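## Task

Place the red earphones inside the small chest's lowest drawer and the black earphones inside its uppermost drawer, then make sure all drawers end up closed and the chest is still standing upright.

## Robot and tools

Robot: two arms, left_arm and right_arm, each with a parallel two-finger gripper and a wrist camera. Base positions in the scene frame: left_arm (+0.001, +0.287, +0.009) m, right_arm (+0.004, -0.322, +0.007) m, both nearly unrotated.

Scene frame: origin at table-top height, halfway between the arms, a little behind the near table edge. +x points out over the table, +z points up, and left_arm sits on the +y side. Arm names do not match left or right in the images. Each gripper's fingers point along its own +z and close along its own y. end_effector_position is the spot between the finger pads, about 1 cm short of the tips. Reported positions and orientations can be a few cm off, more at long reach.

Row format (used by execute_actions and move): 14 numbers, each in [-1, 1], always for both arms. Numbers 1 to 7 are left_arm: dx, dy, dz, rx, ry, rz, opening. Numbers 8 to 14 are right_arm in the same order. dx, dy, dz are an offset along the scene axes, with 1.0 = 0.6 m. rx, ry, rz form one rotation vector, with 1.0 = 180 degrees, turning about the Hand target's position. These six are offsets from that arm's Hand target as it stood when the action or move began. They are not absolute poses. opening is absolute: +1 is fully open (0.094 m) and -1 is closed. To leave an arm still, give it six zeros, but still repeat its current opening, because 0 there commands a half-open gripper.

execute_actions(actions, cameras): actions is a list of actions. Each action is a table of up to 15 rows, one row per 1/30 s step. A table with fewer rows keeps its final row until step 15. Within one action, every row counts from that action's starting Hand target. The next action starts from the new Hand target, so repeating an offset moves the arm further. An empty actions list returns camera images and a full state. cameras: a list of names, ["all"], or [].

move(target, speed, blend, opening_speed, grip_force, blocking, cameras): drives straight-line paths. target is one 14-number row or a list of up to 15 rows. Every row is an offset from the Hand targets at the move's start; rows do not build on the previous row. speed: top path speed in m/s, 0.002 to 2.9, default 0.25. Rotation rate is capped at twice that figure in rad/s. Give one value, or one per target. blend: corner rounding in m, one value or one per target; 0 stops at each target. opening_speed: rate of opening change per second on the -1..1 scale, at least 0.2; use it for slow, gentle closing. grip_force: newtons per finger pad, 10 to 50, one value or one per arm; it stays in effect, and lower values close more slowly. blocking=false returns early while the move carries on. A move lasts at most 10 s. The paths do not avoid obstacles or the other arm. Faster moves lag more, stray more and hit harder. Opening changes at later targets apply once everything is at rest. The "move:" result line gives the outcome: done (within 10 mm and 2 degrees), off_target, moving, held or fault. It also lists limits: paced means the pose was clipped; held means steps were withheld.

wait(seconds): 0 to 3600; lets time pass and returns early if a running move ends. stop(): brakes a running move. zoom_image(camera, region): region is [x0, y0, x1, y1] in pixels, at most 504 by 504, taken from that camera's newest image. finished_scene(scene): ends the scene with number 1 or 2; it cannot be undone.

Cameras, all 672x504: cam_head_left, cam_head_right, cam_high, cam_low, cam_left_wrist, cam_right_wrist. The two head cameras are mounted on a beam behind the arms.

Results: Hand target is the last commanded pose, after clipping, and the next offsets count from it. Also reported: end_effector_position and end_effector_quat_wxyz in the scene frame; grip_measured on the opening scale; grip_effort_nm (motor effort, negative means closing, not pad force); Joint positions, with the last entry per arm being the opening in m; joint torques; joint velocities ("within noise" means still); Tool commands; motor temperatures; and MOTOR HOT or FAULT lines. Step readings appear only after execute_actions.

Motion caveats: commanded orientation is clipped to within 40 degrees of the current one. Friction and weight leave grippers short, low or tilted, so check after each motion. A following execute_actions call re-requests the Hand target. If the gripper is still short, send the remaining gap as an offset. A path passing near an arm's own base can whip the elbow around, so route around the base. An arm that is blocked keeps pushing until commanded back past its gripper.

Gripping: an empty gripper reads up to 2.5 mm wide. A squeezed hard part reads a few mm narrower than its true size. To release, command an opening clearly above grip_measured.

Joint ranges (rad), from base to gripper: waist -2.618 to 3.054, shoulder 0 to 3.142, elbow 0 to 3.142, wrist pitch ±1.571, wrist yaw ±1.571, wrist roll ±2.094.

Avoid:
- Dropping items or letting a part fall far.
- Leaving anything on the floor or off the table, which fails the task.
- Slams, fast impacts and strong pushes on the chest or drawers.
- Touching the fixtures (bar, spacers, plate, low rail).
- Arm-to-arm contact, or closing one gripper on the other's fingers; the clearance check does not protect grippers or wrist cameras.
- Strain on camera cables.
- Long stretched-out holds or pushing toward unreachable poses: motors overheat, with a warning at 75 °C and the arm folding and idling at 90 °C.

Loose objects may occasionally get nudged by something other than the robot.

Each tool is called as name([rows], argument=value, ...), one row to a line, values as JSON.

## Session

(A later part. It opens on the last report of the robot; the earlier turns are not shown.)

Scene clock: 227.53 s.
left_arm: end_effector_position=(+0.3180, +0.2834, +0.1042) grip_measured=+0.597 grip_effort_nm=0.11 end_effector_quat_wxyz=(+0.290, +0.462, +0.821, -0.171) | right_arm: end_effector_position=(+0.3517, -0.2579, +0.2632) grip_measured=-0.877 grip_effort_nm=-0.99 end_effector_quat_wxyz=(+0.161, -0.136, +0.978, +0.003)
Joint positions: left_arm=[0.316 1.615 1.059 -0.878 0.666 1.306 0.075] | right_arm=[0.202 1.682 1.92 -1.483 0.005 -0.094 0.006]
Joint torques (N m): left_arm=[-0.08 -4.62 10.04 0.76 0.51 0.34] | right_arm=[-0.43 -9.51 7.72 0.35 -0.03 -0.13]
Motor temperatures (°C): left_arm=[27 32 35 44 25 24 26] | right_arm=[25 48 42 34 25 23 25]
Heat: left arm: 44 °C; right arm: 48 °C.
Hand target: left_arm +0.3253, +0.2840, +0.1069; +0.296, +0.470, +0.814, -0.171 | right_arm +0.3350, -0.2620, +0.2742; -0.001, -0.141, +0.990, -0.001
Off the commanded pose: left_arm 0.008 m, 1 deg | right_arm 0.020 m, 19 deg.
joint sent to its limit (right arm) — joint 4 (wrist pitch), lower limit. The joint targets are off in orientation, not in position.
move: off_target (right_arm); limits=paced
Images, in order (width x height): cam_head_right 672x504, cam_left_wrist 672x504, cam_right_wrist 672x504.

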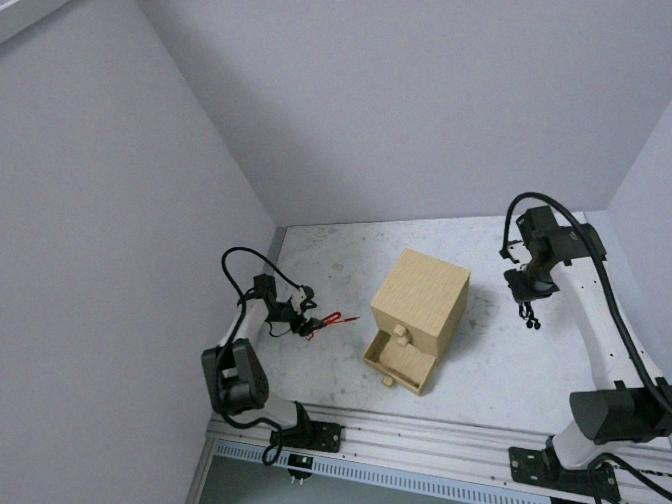

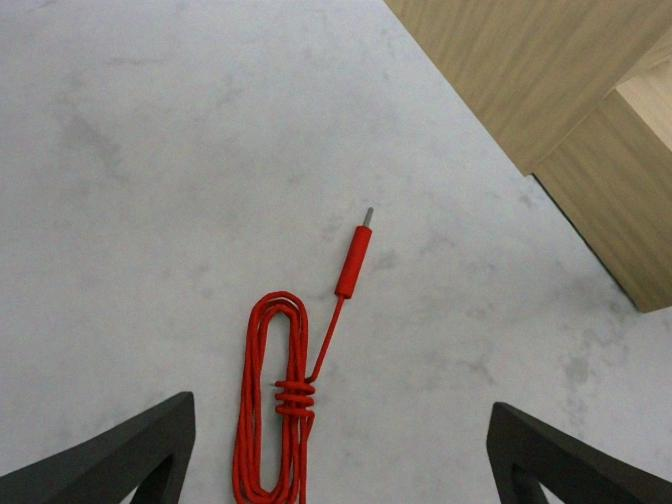

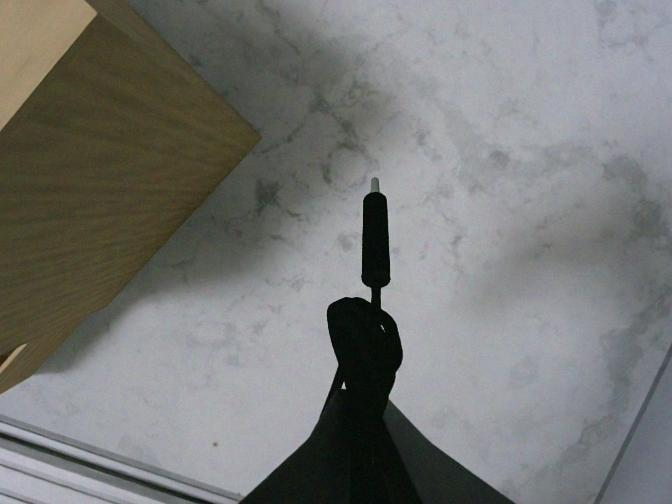

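move([
  [0.042, 0.013, -0.09, 0, 0, 0, 0.6, 0, 0, 0, 0, 0, 0, -1],
  [0.042, 0.013, -0.152, 0, 0, 0, 0.6, 0, 0, 0, 0, 0, 0, -1],
  [0.042, 0.013, -0.152, 0, 0, 0, -1, 0, 0, 0, 0, 0, 0, -1],
  [0.042, 0.013, 0.1, 0, 0, 0, -1, 0, 0, 0, 0, 0, 0, -1],
], speed=0.15, opening_speed=1.2, blend=[0.01, 0, 0, 0], cameras=["cam_left_wrist","cam_head_right","cam_high"])

Scene clock: 246.10 s.
left_arm: end_effector_position=(+0.3450, +0.2926, +0.1555) grip_measured=-0.991 grip_effort_nm=-0.48 end_effector_quat_wxyz=(+0.283, +0.461, +0.822, -0.180) | right_arm: end_effector_position=(+0.3517, -0.2579, +0.2632) grip_measured=-0.877 grip_effort_nm=-1.00 end_effector_quat_wxyz=(+0.161, -0.136, +0.978, +0.003)
Joint positions: left_arm=[0.316 1.705 1.365 -1.121 0.669 1.312 0] | right_arm=[0.202 1.682 1.92 -1.483 0.005 -0.094 0.006]
Joint torques (N m): left_arm=[-0.4 -8.39 10.26 0.67 0.48 0.21] | right_arm=[-0.42 -9.52 7.73 0.35 -0.02 -0.13]
Heat: left arm: 40 °C; right arm: 47 °C.
Hand target: left_arm +0.3505, +0.2919, +0.1668; +0.296, +0.470, +0.814, -0.171 | right_arm +0.3350, -0.2620, +0.2742; -0.001, -0.141, +0.990, -0.001
Off the commanded pose: left_arm 0.013 m, 2 deg | right_arm 0.020 m, 19 deg.
joint sent to its limit (right arm) — joint 4 (wrist pitch), lower limit. The joint targets are off in orientation, not in position.
move: off_target (left_arm); target 3's new opening was sent with left_arm's hand 0.011 m and 1 deg from that target
Images, in order (width x height): cam_head_right 672x504, cam_high 672x504, cam_left_wrist 672x504.

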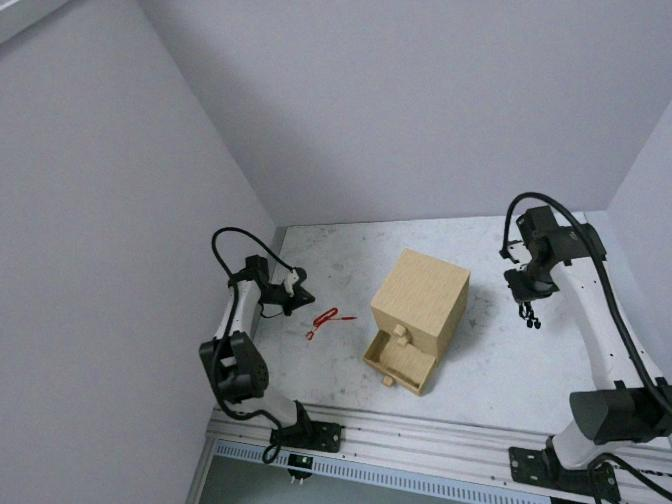

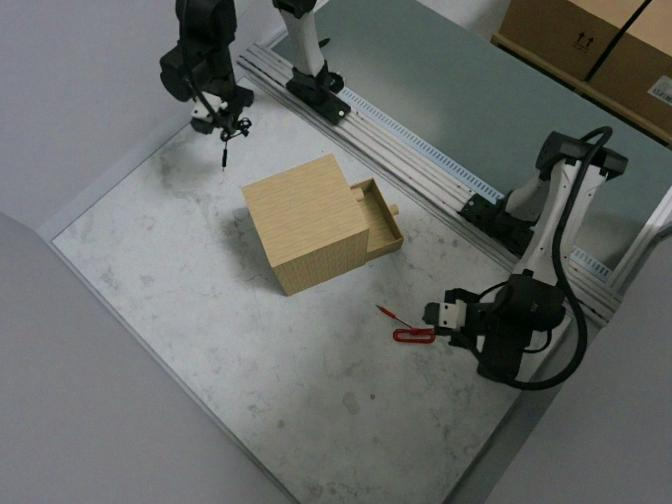

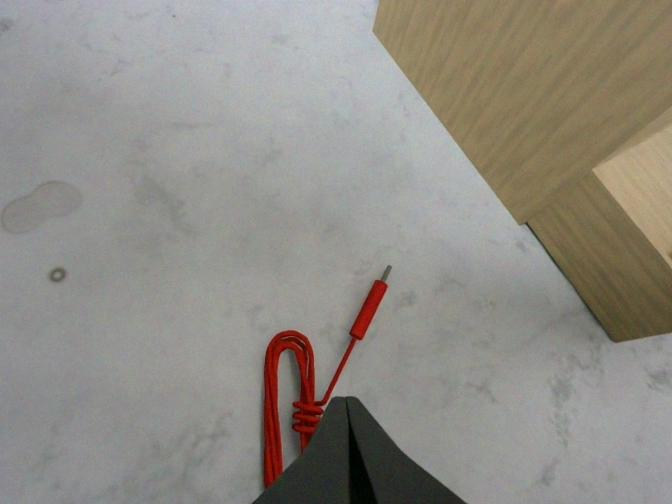

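move([
  [0.042, 0.001, -0.2, 0, 0, 0, 0.2, 0, 0, 0, 0, 0, 0, -1],
  [0.042, 0.001, -0.283, 0, 0, 0, 0.2, 0, 0, 0, 0, 0, 0, -1],
], speed=0.2, blend=[0.01, 0], cameras=["cam_left_wrist","cam_low"])

Scene clock: 259.30 s.
left_arm: end_effector_position=(+0.3814, +0.2957, +0.0139) grip_measured=+0.198 grip_effort_nm=0.11 end_effector_quat_wxyz=(+0.310, +0.474, +0.808, -0.162) | right_arm: end_effector_position=(+0.3517, -0.2579, +0.2632) grip_measured=-0.877 grip_effort_nm=-1.00 end_effector_quat_wxyz=(+0.161, -0.136, +0.978, +0.003)
Joint positions: left_arm=[0.298 1.977 1.09 -0.496 0.684 1.305 0.056] | right_arm=[0.202 1.682 1.92 -1.483 0.005 -0.094 0.006]
Joint torques (N m): left_arm=[-0.61 -6.38 4.85 1.16 0.29 0.02] | right_arm=[-0.42 -9.52 7.73 0.35 -0.03 -0.13]
Motor temperatures (°C): left_arm=[27 33 38 38 25 24 26] | right_arm=[25 46 45 33 25 22 25]
Heat: left arm: 38 °C; right arm: 46 °C.
Hand target: left_arm +0.3758, +0.2926, -0.0029; +0.296, +0.470, +0.814, -0.170 | right_arm +0.3350, -0.2620, +0.2742; -0.001, -0.141, +0.990, -0.001
Off the commanded pose: left_arm 0.018 m, 2 deg | right_arm 0.020 m, 19 deg.
joint sent to its limit (right arm) — joint 4 (wrist pitch), lower limit. The joint targets are off in orientation, not in position.
move: off_target (left_arm)
Images, in order (width x height): cam_low 672x504, cam_left_wrist 672x504.

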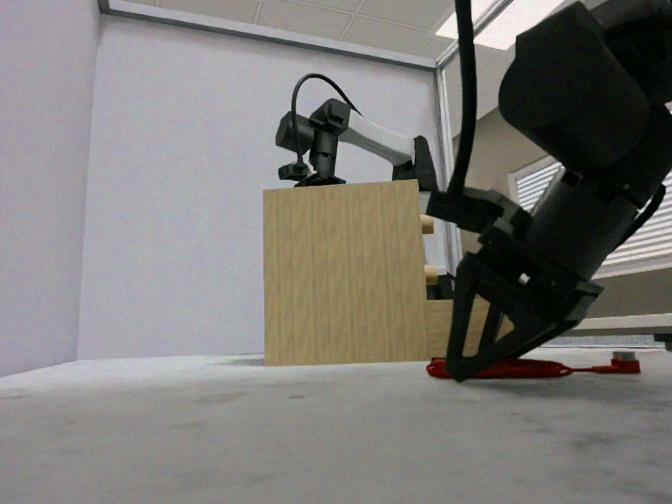

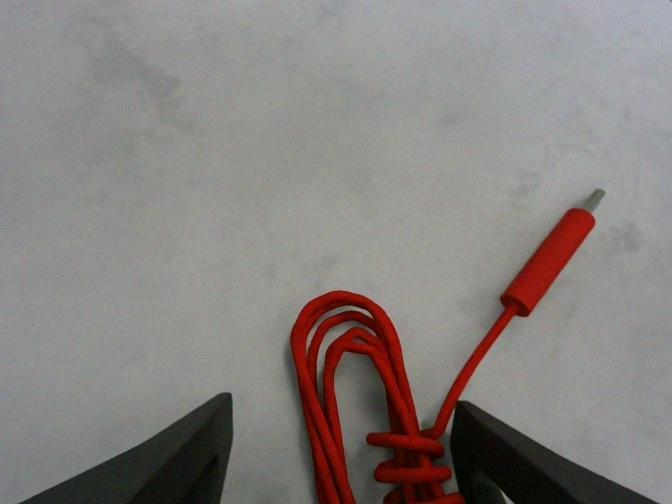

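move([
  [0.006, 0.006, 0.008, 0, 0, 0, -1, 0, 0, 0, 0, 0, 0, -1],
  [0, 0, 0.008, 0, 0, 0, -1, 0, 0, 0, 0, 0, 0, -1],
  [0, 0, 0.25, 0, 0, 0, -1, 0, 0, 0, 0, 0, 0, -1],
], speed=0.2, opening_speed=1.2, cameras=["cam_left_wrist","cam_head_right","cam_low"])

Scene clock: 280.40 s.
left_arm: end_effector_position=(+0.3697, +0.2916, +0.1379) grip_measured=-0.867 grip_effort_nm=-1.04 end_effector_quat_wxyz=(+0.287, +0.459, +0.820, -0.184) | right_arm: end_effector_position=(+0.3517, -0.2579, +0.2632) grip_measured=-0.877 grip_effort_nm=-0.99 end_effector_quat_wxyz=(+0.161, -0.136, +0.978, +0.003)
Joint positions: left_arm=[0.294 1.794 1.392 -1.039 0.679 1.28 0.006] | right_arm=[0.202 1.682 1.92 -1.483 0.005 -0.094 0.006]
Joint torques (N m): left_arm=[-0.49 -8.92 10.33 0.74 0.34 0.25] | right_arm=[-0.43 -9.48 7.72 0.34 -0.03 -0.13]
Heat: left arm: 38 °C; right arm: 46 °C.
Hand target: left_arm +0.3757, +0.2924, +0.1471; +0.296, +0.470, +0.814, -0.171 | right_arm +0.3350, -0.2620, +0.2742; -0.001, -0.141, +0.990, -0.001
Off the commanded pose: left_arm 0.011 m, 2 deg | right_arm 0.020 m, 19 deg.
joint sent to its limit (right arm) — joint 4 (wrist pitch), lower limit. The joint targets are off in orientation, not in position.
move: off_target (left_arm)
Images, in order (width x height): cam_head_right 672x504, cam_low 672x504, cam_left_wrist 672x504.

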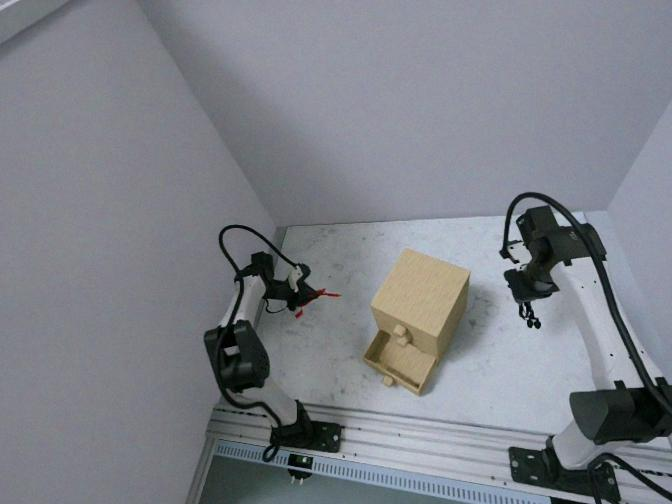

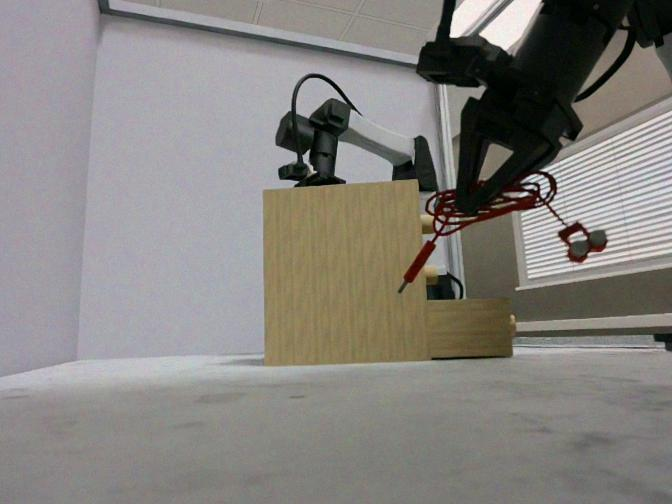

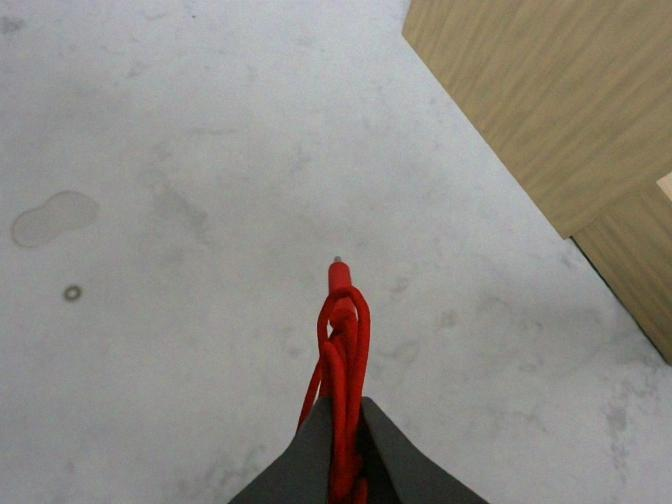

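move([
  [-0.36, -0.37, 0.03, -0.04, -0.0395, 0.1607, -1, 0, 0, 0, 0, 0, 0, -1],
  [-0.295, -0.42, -0.1, -0.04, -0.0395, 0.1607, -1, 0, 0, 0, 0, 0, 0, -1],
], speed=[0.3, 0.12], cameras=["cam_left_wrist","cam_head_left","cam_high"])

Scene clock: 298.33 s.
left_arm: end_effector_position=(+0.1972, +0.0369, +0.0950) grip_measured=-0.867 grip_effort_nm=-1.04 end_effector_quat_wxyz=(+0.408, +0.238, +0.873, -0.121) | right_arm: end_effector_position=(+0.3517, -0.2579, +0.2632) grip_measured=-0.877 grip_effort_nm=-0.99 end_effector_quat_wxyz=(+0.161, -0.136, +0.978, +0.003)
Joint positions: left_arm=[-1.142 1.176 0.49 -0.101 -0.416 -0.422 0.006] | right_arm=[0.202 1.682 1.92 -1.483 0.005 -0.094 0.006]
Joint torques (N m): left_arm=[0.7 -2.02 6.61 2.48 -0.32 0.28] | right_arm=[-0.42 -9.5 7.73 0.35 -0.03 -0.13]
Heat: left arm: 40 °C; right arm: 46 °C.
Hand target: left_arm +0.1988, +0.0406, +0.0869; +0.407, +0.242, +0.874, -0.112 | right_arm +0.3350, -0.2620, +0.2742; -0.001, -0.141, +0.990, -0.001
Off the commanded pose: left_arm 0.009 m, 1 deg | right_arm 0.020 m, 19 deg.
joint sent to its limit (right arm) — joint 4 (wrist pitch), lower limit. The joint targets are off in orientation, not in position.
move: done
Images, in order (width x height): cam_head_left 672x504, cam_high 672x504, cam_left_wrist 672x504.

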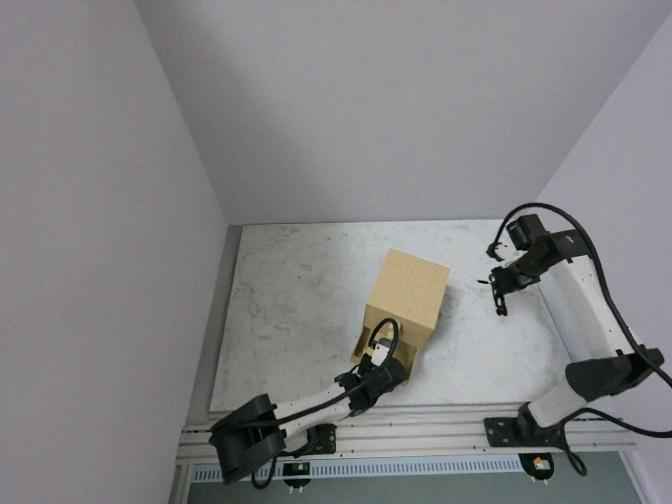

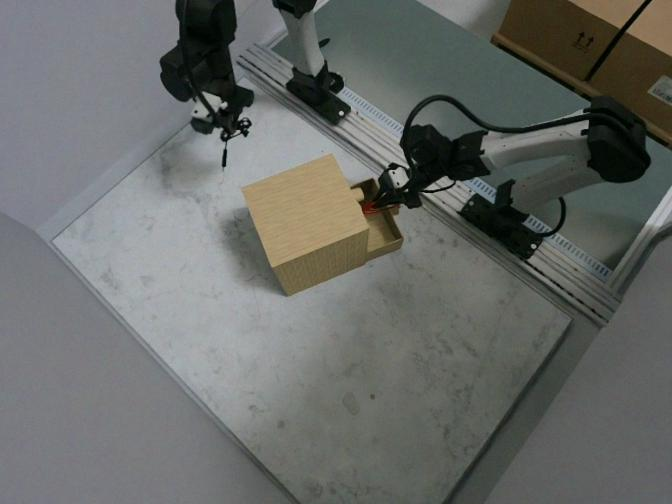

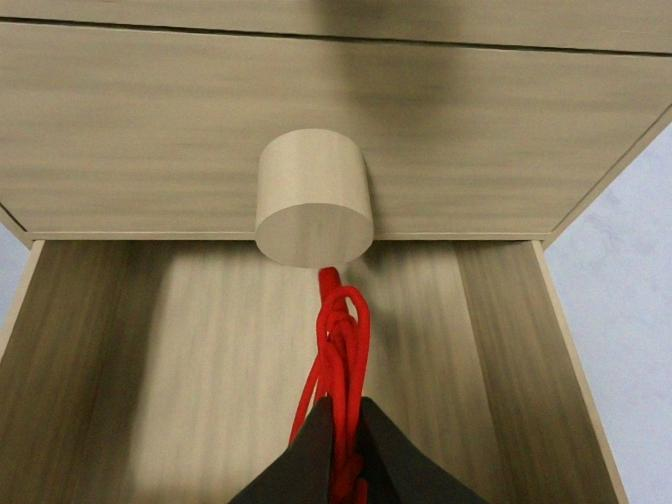

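move([
  [0.03, -0.018, -0.07, 0, 0, 0, -1, 0, 0, 0, 0, 0, 0, -1],
  [0.075, -0.045, -0.082, 0, 0, 0, -1, 0, 0, 0, 0, 0, 0, -1],
  [0.075, -0.045, -0.082, 0, 0, 0, -0.4, 0, 0, 0, 0, 0, 0, -1],
  [-0.055, 0.035, 0.04, 0, 0, 0, -0.4, 0, 0, 0, 0, 0, 0, -1],
  [-0.11, 0.07, 0.14, 0, 0, 0, -0.4, 0, 0, 0, 0, 0, 0, -1],
], speed=0.15, blend=[0, 0, 0, 0.02, 0], cameras=["cam_left_wrist","cam_high"])

Scene clock: 319.23 s.
left_arm: end_effector_position=(+0.1312, +0.0853, +0.1601) grip_measured=-0.402 grip_effort_nm=0.11 end_effector_quat_wxyz=(+0.398, +0.253, +0.875, -0.108) | right_arm: end_effector_position=(+0.3517, -0.2579, +0.2632) grip_measured=-0.877 grip_effort_nm=-1.00 end_effector_quat_wxyz=(+0.161, -0.136, +0.978, +0.003)
Joint positions: left_arm=[-1.416 0.819 0.656 -0.772 -0.587 -0.642 0.028] | right_arm=[0.202 1.682 1.92 -1.483 0.005 -0.094 0.006]
Joint torques (N m): left_arm=[-0.65 0.1 11.29 1.79 -0.61 -0.11] | right_arm=[-0.42 -9.52 7.71 0.35 -0.03 -0.13]
Heat: left arm: 41 °C; right arm: 46 °C.
Hand target: left_arm +0.1327, +0.0825, +0.1709; +0.407, +0.242, +0.874, -0.113 | right_arm +0.3350, -0.2620, +0.2742; -0.001, -0.141, +0.990, -0.001
Off the commanded pose: left_arm 0.011 m, 2 deg | right_arm 0.020 m, 19 deg.
joint sent to its limit (right arm) — joint 4 (wrist pitch), lower limit. The joint targets are off in orientation, not in position.
move: off_target (left_arm); target 3's new opening was sent with left_arm's hand 0.024 m and 5 deg from that target
Images, in order (width x height): cam_high 672x504, cam_left_wrist 672x504.

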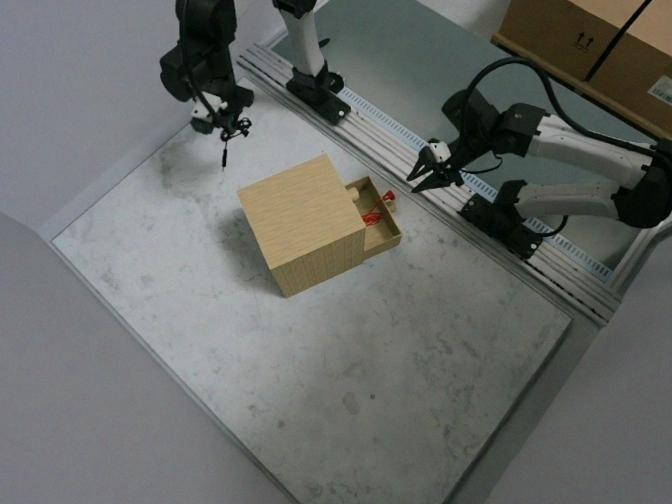

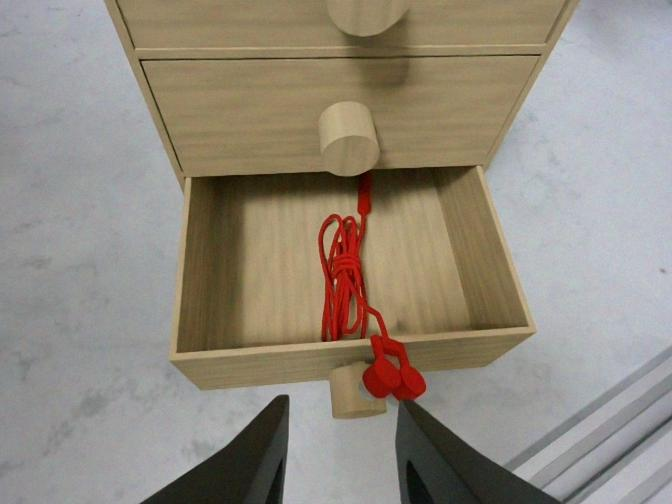

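move([
  [0.027, -0.067, -0.06, 0, 0, 0, 0.2, 0, 0, 0, 0, 0, 0, -1],
  [0.035, -0.0717, -0.153, 0, 0, 0, 0.2, 0, 0, 0, 0, 0, 0, -1],
  [0.035, -0.0717, -0.153, 0, 0, 0, -1, 0, 0, 0, 0, 0, 0, -1],
  [0.04, -0.075, -0.04, 0, 0, 0, -1, 0, 0, 0, 0, 0, 0, -1],
], speed=0.18, opening_speed=1.5, blend=[0.01, 0, 0, 0], cameras=["cam_left_wrist"])

Scene clock: 340.20 s.
left_arm: end_effector_position=(+0.1538, +0.0423, +0.1337) grip_measured=-0.822 grip_effort_nm=-1.04 end_effector_quat_wxyz=(+0.399, +0.248, +0.877, -0.103) | right_arm: end_effector_position=(+0.3517, -0.2579, +0.2632) grip_measured=-0.877 grip_effort_nm=-0.99 end_effector_quat_wxyz=(+0.161, -0.136, +0.978, +0.003)
Joint positions: left_arm=[-1.345 1.056 0.636 -0.489 -0.553 -0.585 0.008] | right_arm=[0.202 1.682 1.92 -1.483 0.005 -0.094 0.006]
Joint torques (N m): left_arm=[0.49 -2.93 11.38 1.88 -0.42 0.18] | right_arm=[-0.39 -9.5 7.73 0.34 -0.03 -0.13]
Heat: left arm: 41 °C; right arm: 47 °C.
Hand target: left_arm +0.1568, +0.0375, +0.1469; +0.407, +0.242, +0.874, -0.113 | right_arm +0.3350, -0.2620, +0.2742; -0.001, -0.141, +0.990, -0.001
Off the commanded pose: left_arm 0.014 m, 2 deg | right_arm 0.020 m, 19 deg.
joint sent to its limit (right arm) — joint 4 (wrist pitch), lower limit. The joint targets are off in orientation, not in position.
move: off_target (left_arm)

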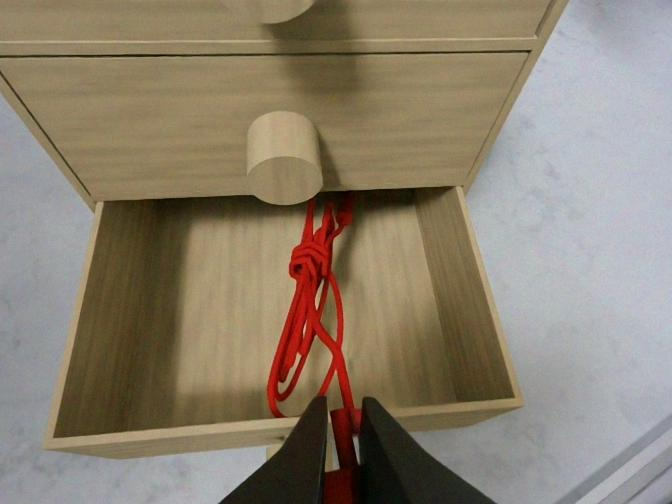

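move([
  [0.087, -0.082, 0, 0, 0, 0, -1, 0, 0, 0, 0, 0, 0, -1],
  [0.087, -0.082, -0.138, 0, 0, 0, -1, 0, 0, 0, 0, 0, 0, -1],
  [0.087, -0.082, -0.138, 0, 0, 0, -0.3, 0, 0, 0, 0, 0, 0, -1],
  [0.03, -0.04, 0.02, 0, 0, 0, -0.3, 0, 0, 0, 0, 0, 0, -1],
  [-0.05, 0.02, 0.04, 0, 0, 0, -0.3, 0, 0, 0, 0, 0, 0, -1],
], speed=0.18, opening_speed=1.5, blend=[0.01, 0, 0, 0.02, 0], cameras=["cam_left_wrist"])

Scene clock: 353.13 s.
left_arm: end_effector_position=(+0.1256, +0.0530, +0.1581) grip_measured=-0.302 grip_effort_nm=0.11 end_effector_quat_wxyz=(+0.396, +0.254, +0.876, -0.104) | right_arm: end_effector_position=(+0.3517, -0.2579, +0.2632) grip_measured=-0.877 grip_effort_nm=-1.00 end_effector_quat_wxyz=(+0.161, -0.136, +0.978, +0.003)
Joint positions: left_arm=[-1.483 0.987 0.72 -0.717 -0.626 -0.71 0.033] | right_arm=[0.202 1.682 1.92 -1.483 0.005 -0.094 0.006]
Joint torques (N m): left_arm=[-0.59 -2.03 11.21 1.68 -0.66 -0.06] | right_arm=[-0.43 -9.52 7.72 0.35 -0.03 -0.13]
Heat: left arm: 42 °C; right arm: 47 °C.
Hand target: left_arm +0.1268, +0.0495, +0.1710; +0.407, +0.242, +0.874, -0.113 | right_arm +0.3350, -0.2620, +0.2742; -0.001, -0.141, +0.990, -0.001
Off the commanded pose: left_arm 0.013 m, 2 deg | right_arm 0.020 m, 19 deg.
joint sent to its limit (right arm) — joint 4 (wrist pitch), lower limit. The joint targets are off in orientation, not in position.
move: off_target (left_arm); target 3's new opening was sent with left_arm's hand 0.011 m and 1 deg from that target

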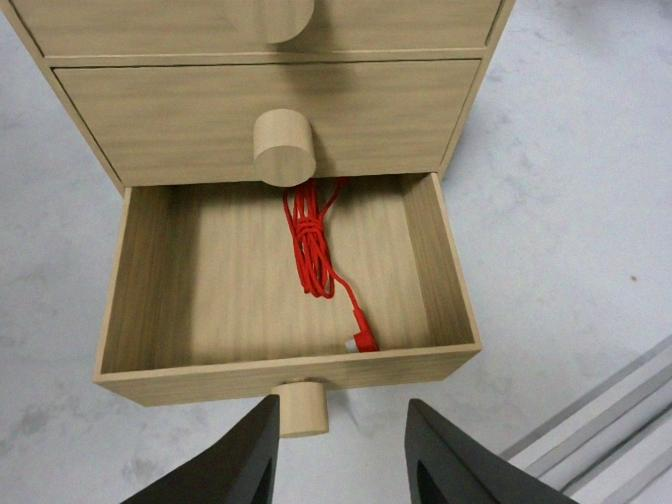

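move([
  [-0.03, 0.05, 0, 0, 0, 0, -1, 0, 0, 0, 0, 0, 0, -1],
  [-0.03, 0.05, -0.213, 0, 0, 0, -1, 0, 0, 0, 0, 0, 0, -1],
  [0.174, -0.07, -0.213, 0, 0, 0, -1, 0, 0, 0, 0, 0, 0, -1],
], speed=[0.2, 0.2, 0.09], blend=[0.02, 0.005, 0], cameras=["cam_left_wrist","cam_head_left","cam_high"])

Scene clock: 372.10 s.
left_arm: end_effector_position=(+0.2213, +0.0190, +0.0341) grip_measured=-0.991 grip_effort_nm=-0.48 end_effector_quat_wxyz=(+0.391, +0.245, +0.881, -0.103) | right_arm: end_effector_position=(+0.3517, -0.2579, +0.2632) grip_measured=-0.877 grip_effort_nm=-0.99 end_effector_quat_wxyz=(+0.161, -0.136, +0.978, +0.003)
Joint positions: left_arm=[-1.086 1.519 0.474 0.22 -0.378 -0.381 0] | right_arm=[0.202 1.682 1.92 -1.483 0.005 -0.094 0.006]
Joint torques (N m): left_arm=[0.75 -3.59 9.59 2.54 -0.3 0.31] | right_arm=[-0.43 -9.51 7.72 0.35 -0.03 -0.13]
Motor temperatures (°C): left_arm=[27 31 45 41 25 24 26] | right_arm=[24 47 47 31 25 22 26]
Heat: left arm: 45 °C; right arm: 47 °C.
Hand target: left_arm +0.2312, +0.0076, +0.0431; +0.407, +0.242, +0.874, -0.112 | right_arm +0.3350, -0.2620, +0.2742; -0.001, -0.141, +0.990, -0.001
Off the commanded pose: left_arm 0.018 m, 2 deg | right_arm 0.020 m, 19 deg.
joint sent to its limit (right arm) — joint 4 (wrist pitch), lower limit. The joint targets are off in orientation, not in position.
move: off_target (left_arm); blend cut to 0.0175 m at target 1
Images, in order (width x height): cam_head_left 672x504, cam_high 672x504, cam_left_wrist 672x504.

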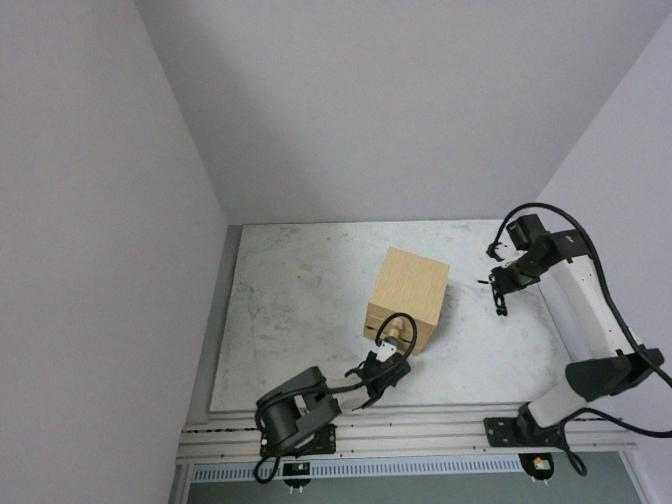

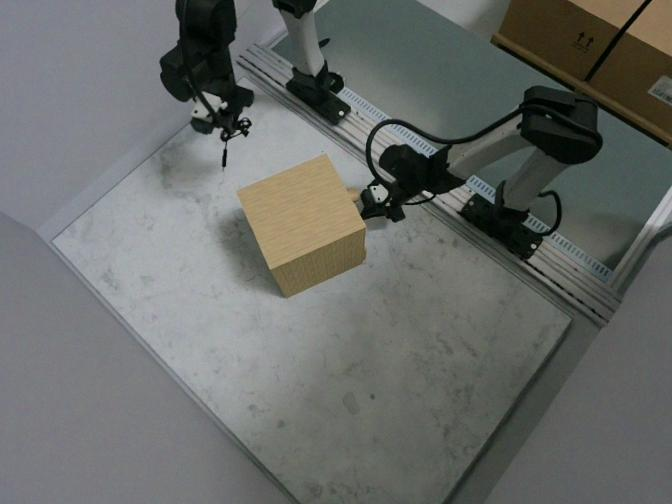

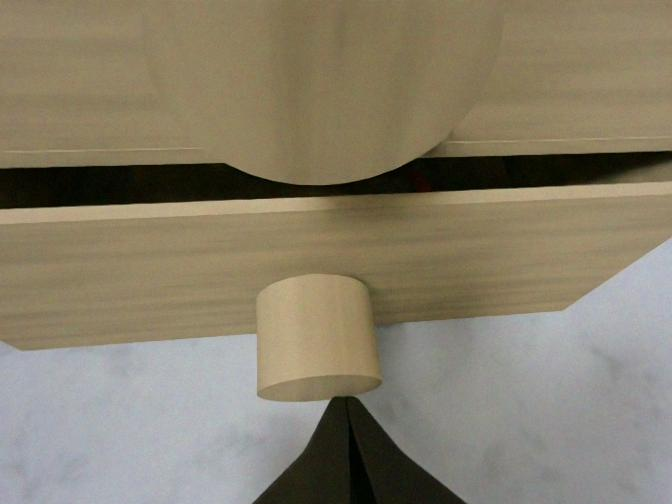

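move(target=[0.064, -0.036, 0.008, 0, 0, 0, -1, 0, 0, 0, 0, 0, 0, -1], speed=0.06, cameras=["cam_left_wrist"])

Scene clock: 379.30 s.
left_arm: end_effector_position=(+0.2433, +0.0023, +0.0275) grip_measured=-0.991 grip_effort_nm=-0.48 end_effector_quat_wxyz=(+0.363, +0.261, +0.889, -0.102) | right_arm: end_effector_position=(+0.3517, -0.2579, +0.2632) grip_measured=-0.877 grip_effort_nm=-0.99 end_effector_quat_wxyz=(+0.161, -0.136, +0.978, +0.003)
Joint positions: left_arm=[-1.016 1.632 0.6 0.173 -0.289 -0.323 0] | right_arm=[0.202 1.682 1.92 -1.483 0.005 -0.094 0.006]
Joint torques (N m): left_arm=[1.62 -4.62 11.1 2.95 -0.55 0.32] | right_arm=[-0.42 -9.54 7.73 0.35 -0.03 -0.13]
Heat: left arm: 44 °C; right arm: 47 °C.
Hand target: left_arm +0.2696, -0.0141, +0.0480; +0.407, +0.242, +0.874, -0.113 | right_arm +0.3350, -0.2620, +0.2742; -0.001, -0.141, +0.990, -0.001
Off the commanded pose: left_arm 0.037 m, 6 deg | right_arm 0.020 m, 19 deg.
joint sent to its limit (right arm) — joint 4 (wrist pitch), lower limit. The joint targets are off in orientation, not in position.
move: off_target (left_arm)

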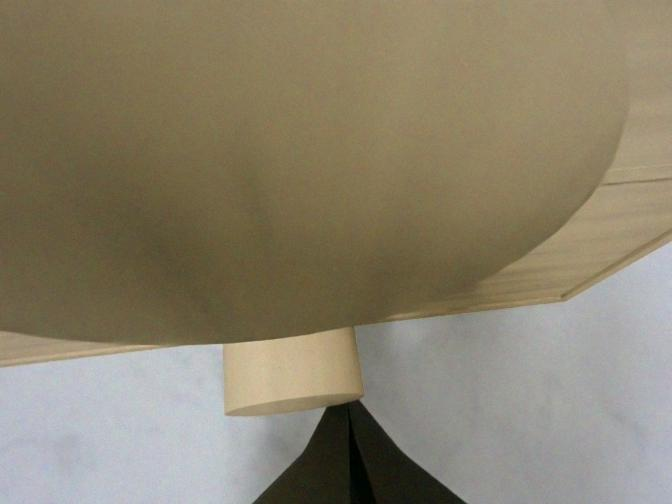

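move([
  [-0.16, 0.1, 0.01, 0, 0, 0, -1, 0, 0, 0, 0, 0, 0, -1],
  [-0.22, 0.17, 0.34, -0.043, -0.071, 0, 0, 0, 0, 0, 0, 0, 0, -1],
], speed=0.25, blend=[0.02, 0], cameras=["cam_left_wrist"])

Scene clock: 390.50 s.
left_arm: end_effector_position=(+0.1372, +0.0884, +0.2409) grip_measured=-0.003 grip_effort_nm=0.11 end_effector_quat_wxyz=(+0.511, +0.238, +0.815, -0.136) | right_arm: end_effector_position=(+0.3517, -0.2579, +0.2632) grip_measured=-0.877 grip_effort_nm=-0.99 end_effector_quat_wxyz=(+0.161, -0.136, +0.978, +0.003)
Joint positions: left_arm=[-1.519 0.71 0.761 -0.77 -0.811 -0.554 0.047] | right_arm=[0.202 1.682 1.92 -1.483 0.005 -0.094 0.006]
Joint torques (N m): left_arm=[-0.66 0.83 11.11 2.04 -0.62 -0.1] | right_arm=[-0.42 -9.51 7.71 0.35 -0.03 -0.13]
Motor temperatures (°C): left_arm=[27 31 45 46 25 23 26] | right_arm=[24 47 47 31 25 22 26]
Heat: left arm: 46 °C; right arm: 47 °C.
Hand target: left_arm +0.1376, +0.0880, +0.2520; +0.517, +0.225, +0.813, -0.143 | right_arm +0.3350, -0.2620, +0.2742; -0.001, -0.141, +0.990, -0.001
Off the commanded pose: left_arm 0.011 m, 2 deg | right_arm 0.020 m, 19 deg.
joint sent to its limit (right arm) — joint 4 (wrist pitch), lower limit. The joint targets are off in orientation, not in position.
move: off_target (left_arm); target 2's new opening was sent with left_arm's hand 0.011 m and 2 deg from that target

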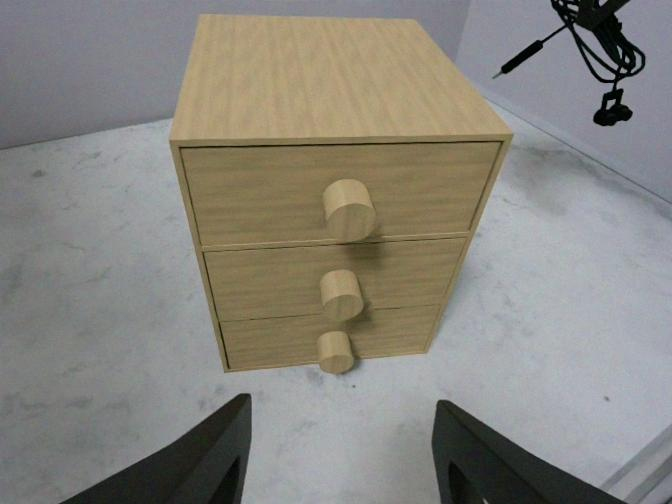

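move([
  [0.14, -0.09, -0.09, 0, 0, -0.022, 0.2, 0, 0, 0, 0, 0, 0, -1],
  [0.21, -0.142, -0.09, 0, 0, -0.022, 0.2, 0, 0, 0, 0, 0, 0, -1],
], speed=[0.25, 0.12], blend=[0.01, 0], cameras=["cam_left_wrist"])

Scene clock: 407.80 s.
left_arm: end_effector_position=(+0.2555, +0.0090, +0.1845) grip_measured=+0.198 grip_effort_nm=0.11 end_effector_quat_wxyz=(+0.498, +0.256, +0.814, -0.157) | right_arm: end_effector_position=(+0.3517, -0.2579, +0.2632) grip_measured=-0.877 grip_effort_nm=-0.99 end_effector_quat_wxyz=(+0.161, -0.136, +0.978, +0.003)
Joint positions: left_arm=[-0.978 1.196 0.676 0.008 -0.302 -0.179 0.056] | right_arm=[0.202 1.682 1.92 -1.483 0.005 -0.094 0.006]
Joint torques (N m): left_arm=[0.7 -2.56 11.78 2.83 -0.17 0.3] | right_arm=[-0.42 -9.52 7.72 0.35 -0.03 -0.13]
Heat: left arm: 45 °C; right arm: 47 °C.
Hand target: left_arm +0.2635, +0.0027, +0.1979; +0.511, +0.254, +0.805, -0.161 | right_arm +0.3350, -0.2620, +0.2742; -0.001, -0.141, +0.990, -0.001
Off the commanded pose: left_arm 0.017 m, 2 deg | right_arm 0.020 m, 19 deg.
joint sent to its limit (right arm) — joint 4 (wrist pitch), lower limit. The joint targets are off in orientation, not in position.
move: off_target (left_arm)

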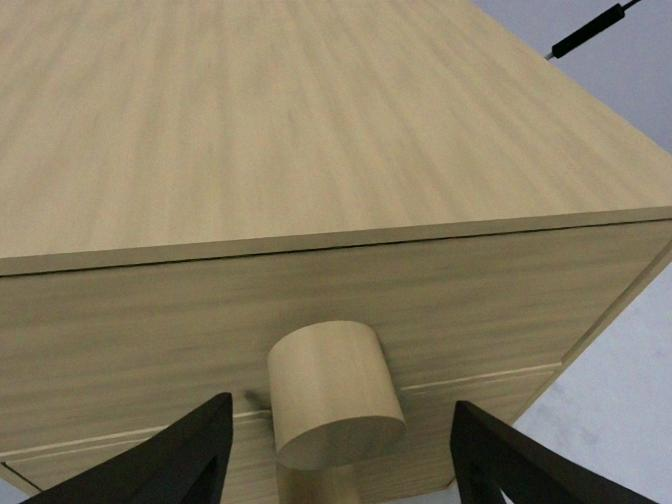

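move([
  [0, 0, -0.01, 0, 0, 0, -0.6, 0, 0, 0, 0, 0, 0, -1],
  [-0.15, 0.115, -0.01, 0, 0, 0, -0.6, 0, 0, 0, 0, 0, 0, -1],
  [-0.15, 0.115, -0.01, 0, 0, 0, 0.2, 0, 0, 0, 0, 0, 0, -1],
  [-0.22, 0.17, 0, 0, 0, 0, 0.2, 0, 0, 0.04, 0, 0, 0.16, -1],
], speed=0.12, opening_speed=1.5, cameras=["cam_left_wrist","cam_right_wrist","cam_high","cam_head_left"])

Scene clock: 434.63 s.
left_arm: end_effector_position=(+0.1312, +0.1036, +0.1865) grip_measured=+0.198 grip_effort_nm=0.11 end_effector_quat_wxyz=(+0.504, +0.268, +0.807, -0.151) | right_arm: end_effector_position=(+0.3534, -0.2585, +0.2889) grip_measured=-0.877 grip_effort_nm=-0.99 end_effector_quat_wxyz=(+0.198, -0.368, +0.908, -0.038)
Joint positions: left_arm=[-1.51 0.516 0.509 -0.669 -0.75 -0.485 0.056] | right_arm=[0.19 1.653 1.971 -1.48 -0.012 -0.594 0.006]
Joint torques (N m): left_arm=[-0.66 0.4 10.74 2.13 -0.59 -0.1] | right_arm=[0.29 -9.09 7.58 0.47 0.06 -0.13]
Heat: left arm: 47 °C; right arm: 48 °C.
Hand target: left_arm +0.1316, +0.1047, +0.1980; +0.512, +0.253, +0.805, -0.161 | right_arm +0.3350, -0.2619, +0.2982; +0.000, -0.383, +0.924, -0.001
Off the commanded pose: left_arm 0.011 m, 2 deg | right_arm 0.021 m, 23 deg.
joint sent to its limit (right arm) — joint 4 (wrist pitch), lower limit. The joint targets are off in orientation, not in position.
move: off_target (left_arm, right_arm); target 3's new opening was sent with left_arm's hand 0.011 m and 4 deg from that target
Images, in order (width x height): cam_head_left 672x504, cam_high 672x504, cam_left_wrist 672x504, cam_right_wrist 672x504.

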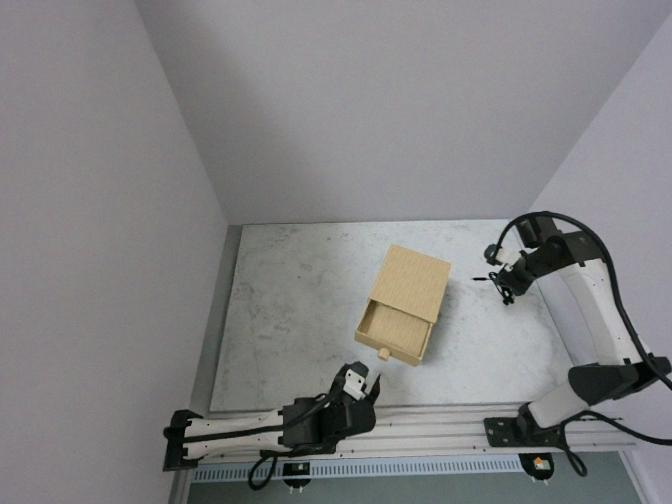

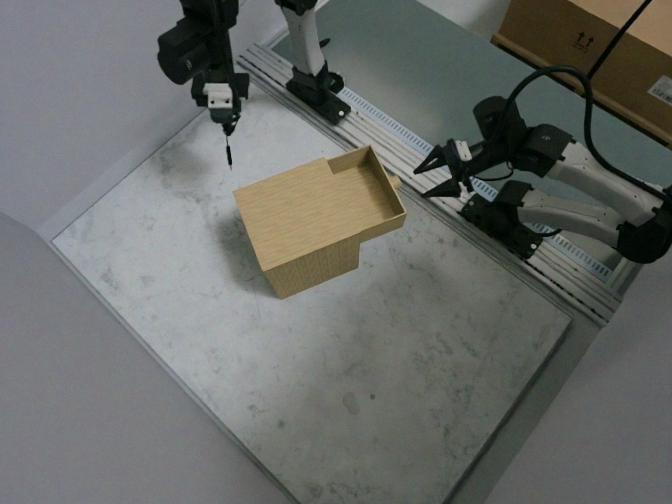

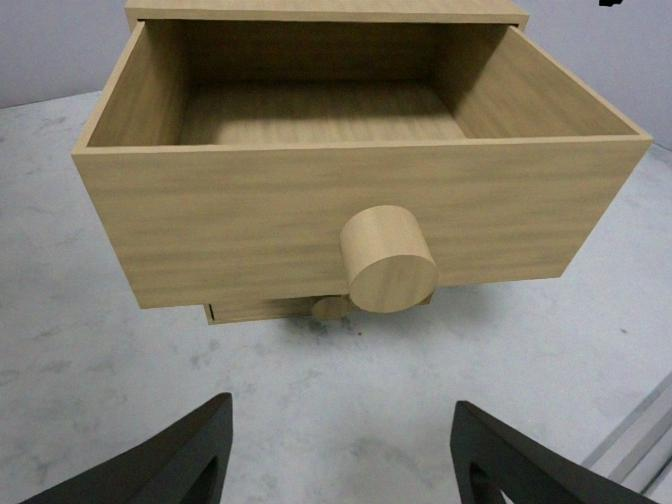

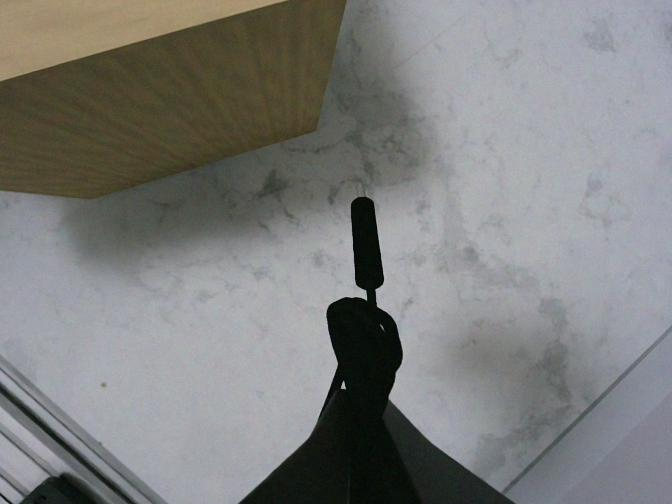

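move([
  [-0.01, 0.12, 0.03, 0, 0, 0, 0.2, -0.2, 0.16, 0.02, 0, 0, 0, -1],
  [-0.02, 0.2, 0.05, 0, 0, 0, 0.2, -0.183, 0.43, 0.02, 0, 0, 0, -1],
], speed=0.25, blend=[0.03, 0], cameras=["cam_right_wrist","cam_high","cam_head_left","cam_head_right"])

Scene clock: 450.70 s.
left_arm: end_effector_position=(+0.1199, +0.2192, +0.2203) grip_measured=+0.198 grip_effort_nm=0.11 end_effector_quat_wxyz=(+0.505, +0.265, +0.808, -0.149) | right_arm: end_effector_position=(+0.2335, +0.0053, +0.3153) grip_measured=-0.877 grip_effort_nm=-0.99 end_effector_quat_wxyz=(+0.218, -0.380, +0.890, +0.125)
Joint positions: left_arm=[-1.401 0.094 0.733 -1.261 -0.669 -0.401 0.056] | right_arm=[0.988 1.792 2.212 -1.479 0.023 0.158 0.006]
Joint torques (N m): left_arm=[-0.7 3.06 8.49 2.2 -0.48 -0.08] | right_arm=[-0.01 -7.34 7.39 0.69 -0.05 0.15]
Heat: left arm: 45 °C; right arm: 50 °C.
Hand target: left_arm +0.1196, +0.2247, +0.2280; +0.512, +0.253, +0.805, -0.161 | right_arm +0.2252, -0.0039, +0.3103; +0.000, -0.383, +0.924, -0.001
Off the commanded pose: left_arm 0.009 m, 2 deg | right_arm 0.013 m, 29 deg.
shoulder posture changed (left arm): the wrist came as close to joint 1's axis as it can, and the arm is now in the other of its two shoulder postures.
joint sent to its limit (right arm) — joint 4 (wrist pitch), lower limit. The joint targets are off in orientation, not in position.
move: off_target (right_arm)
Images, in order (width x height): cam_head_left 672x504, cam_head_right 672x504, cam_high 672x504, cam_right_wrist 672x504.

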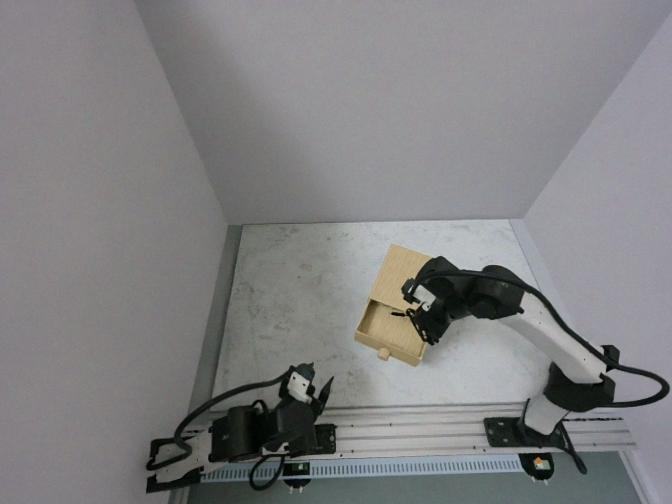

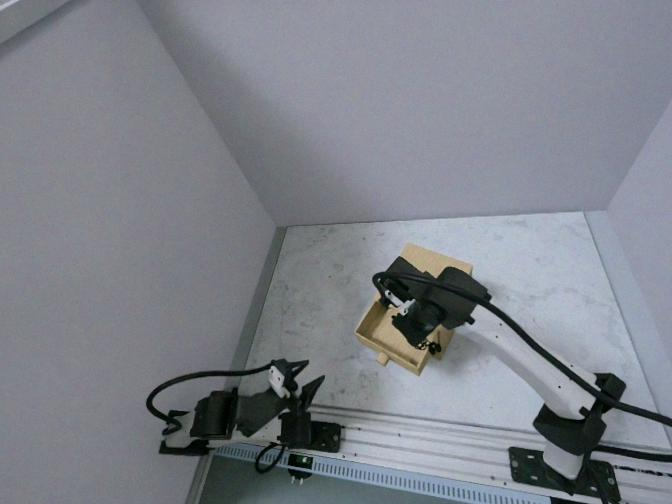

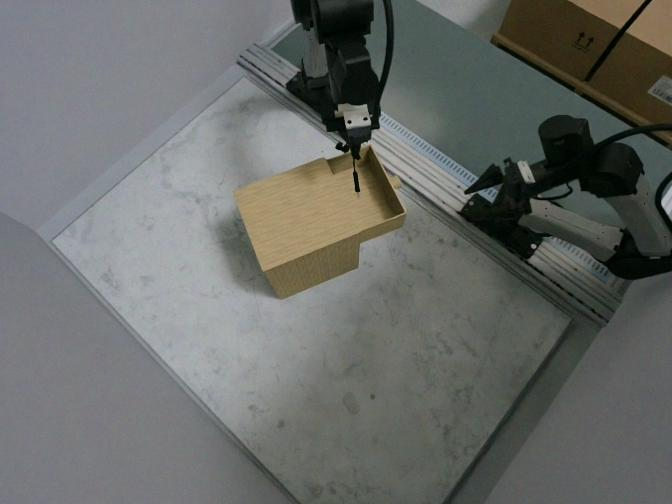

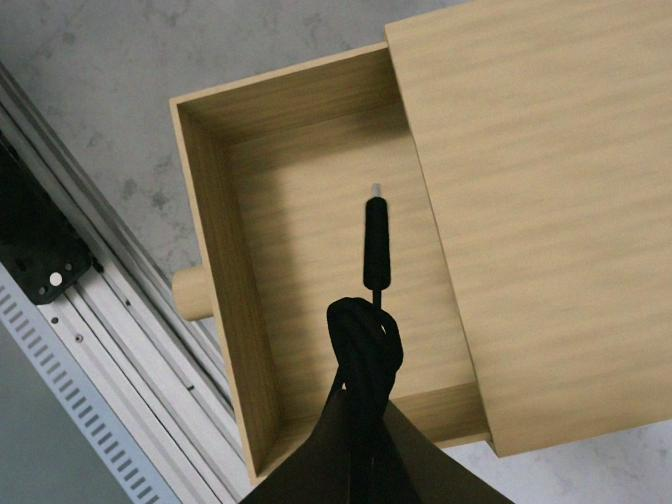

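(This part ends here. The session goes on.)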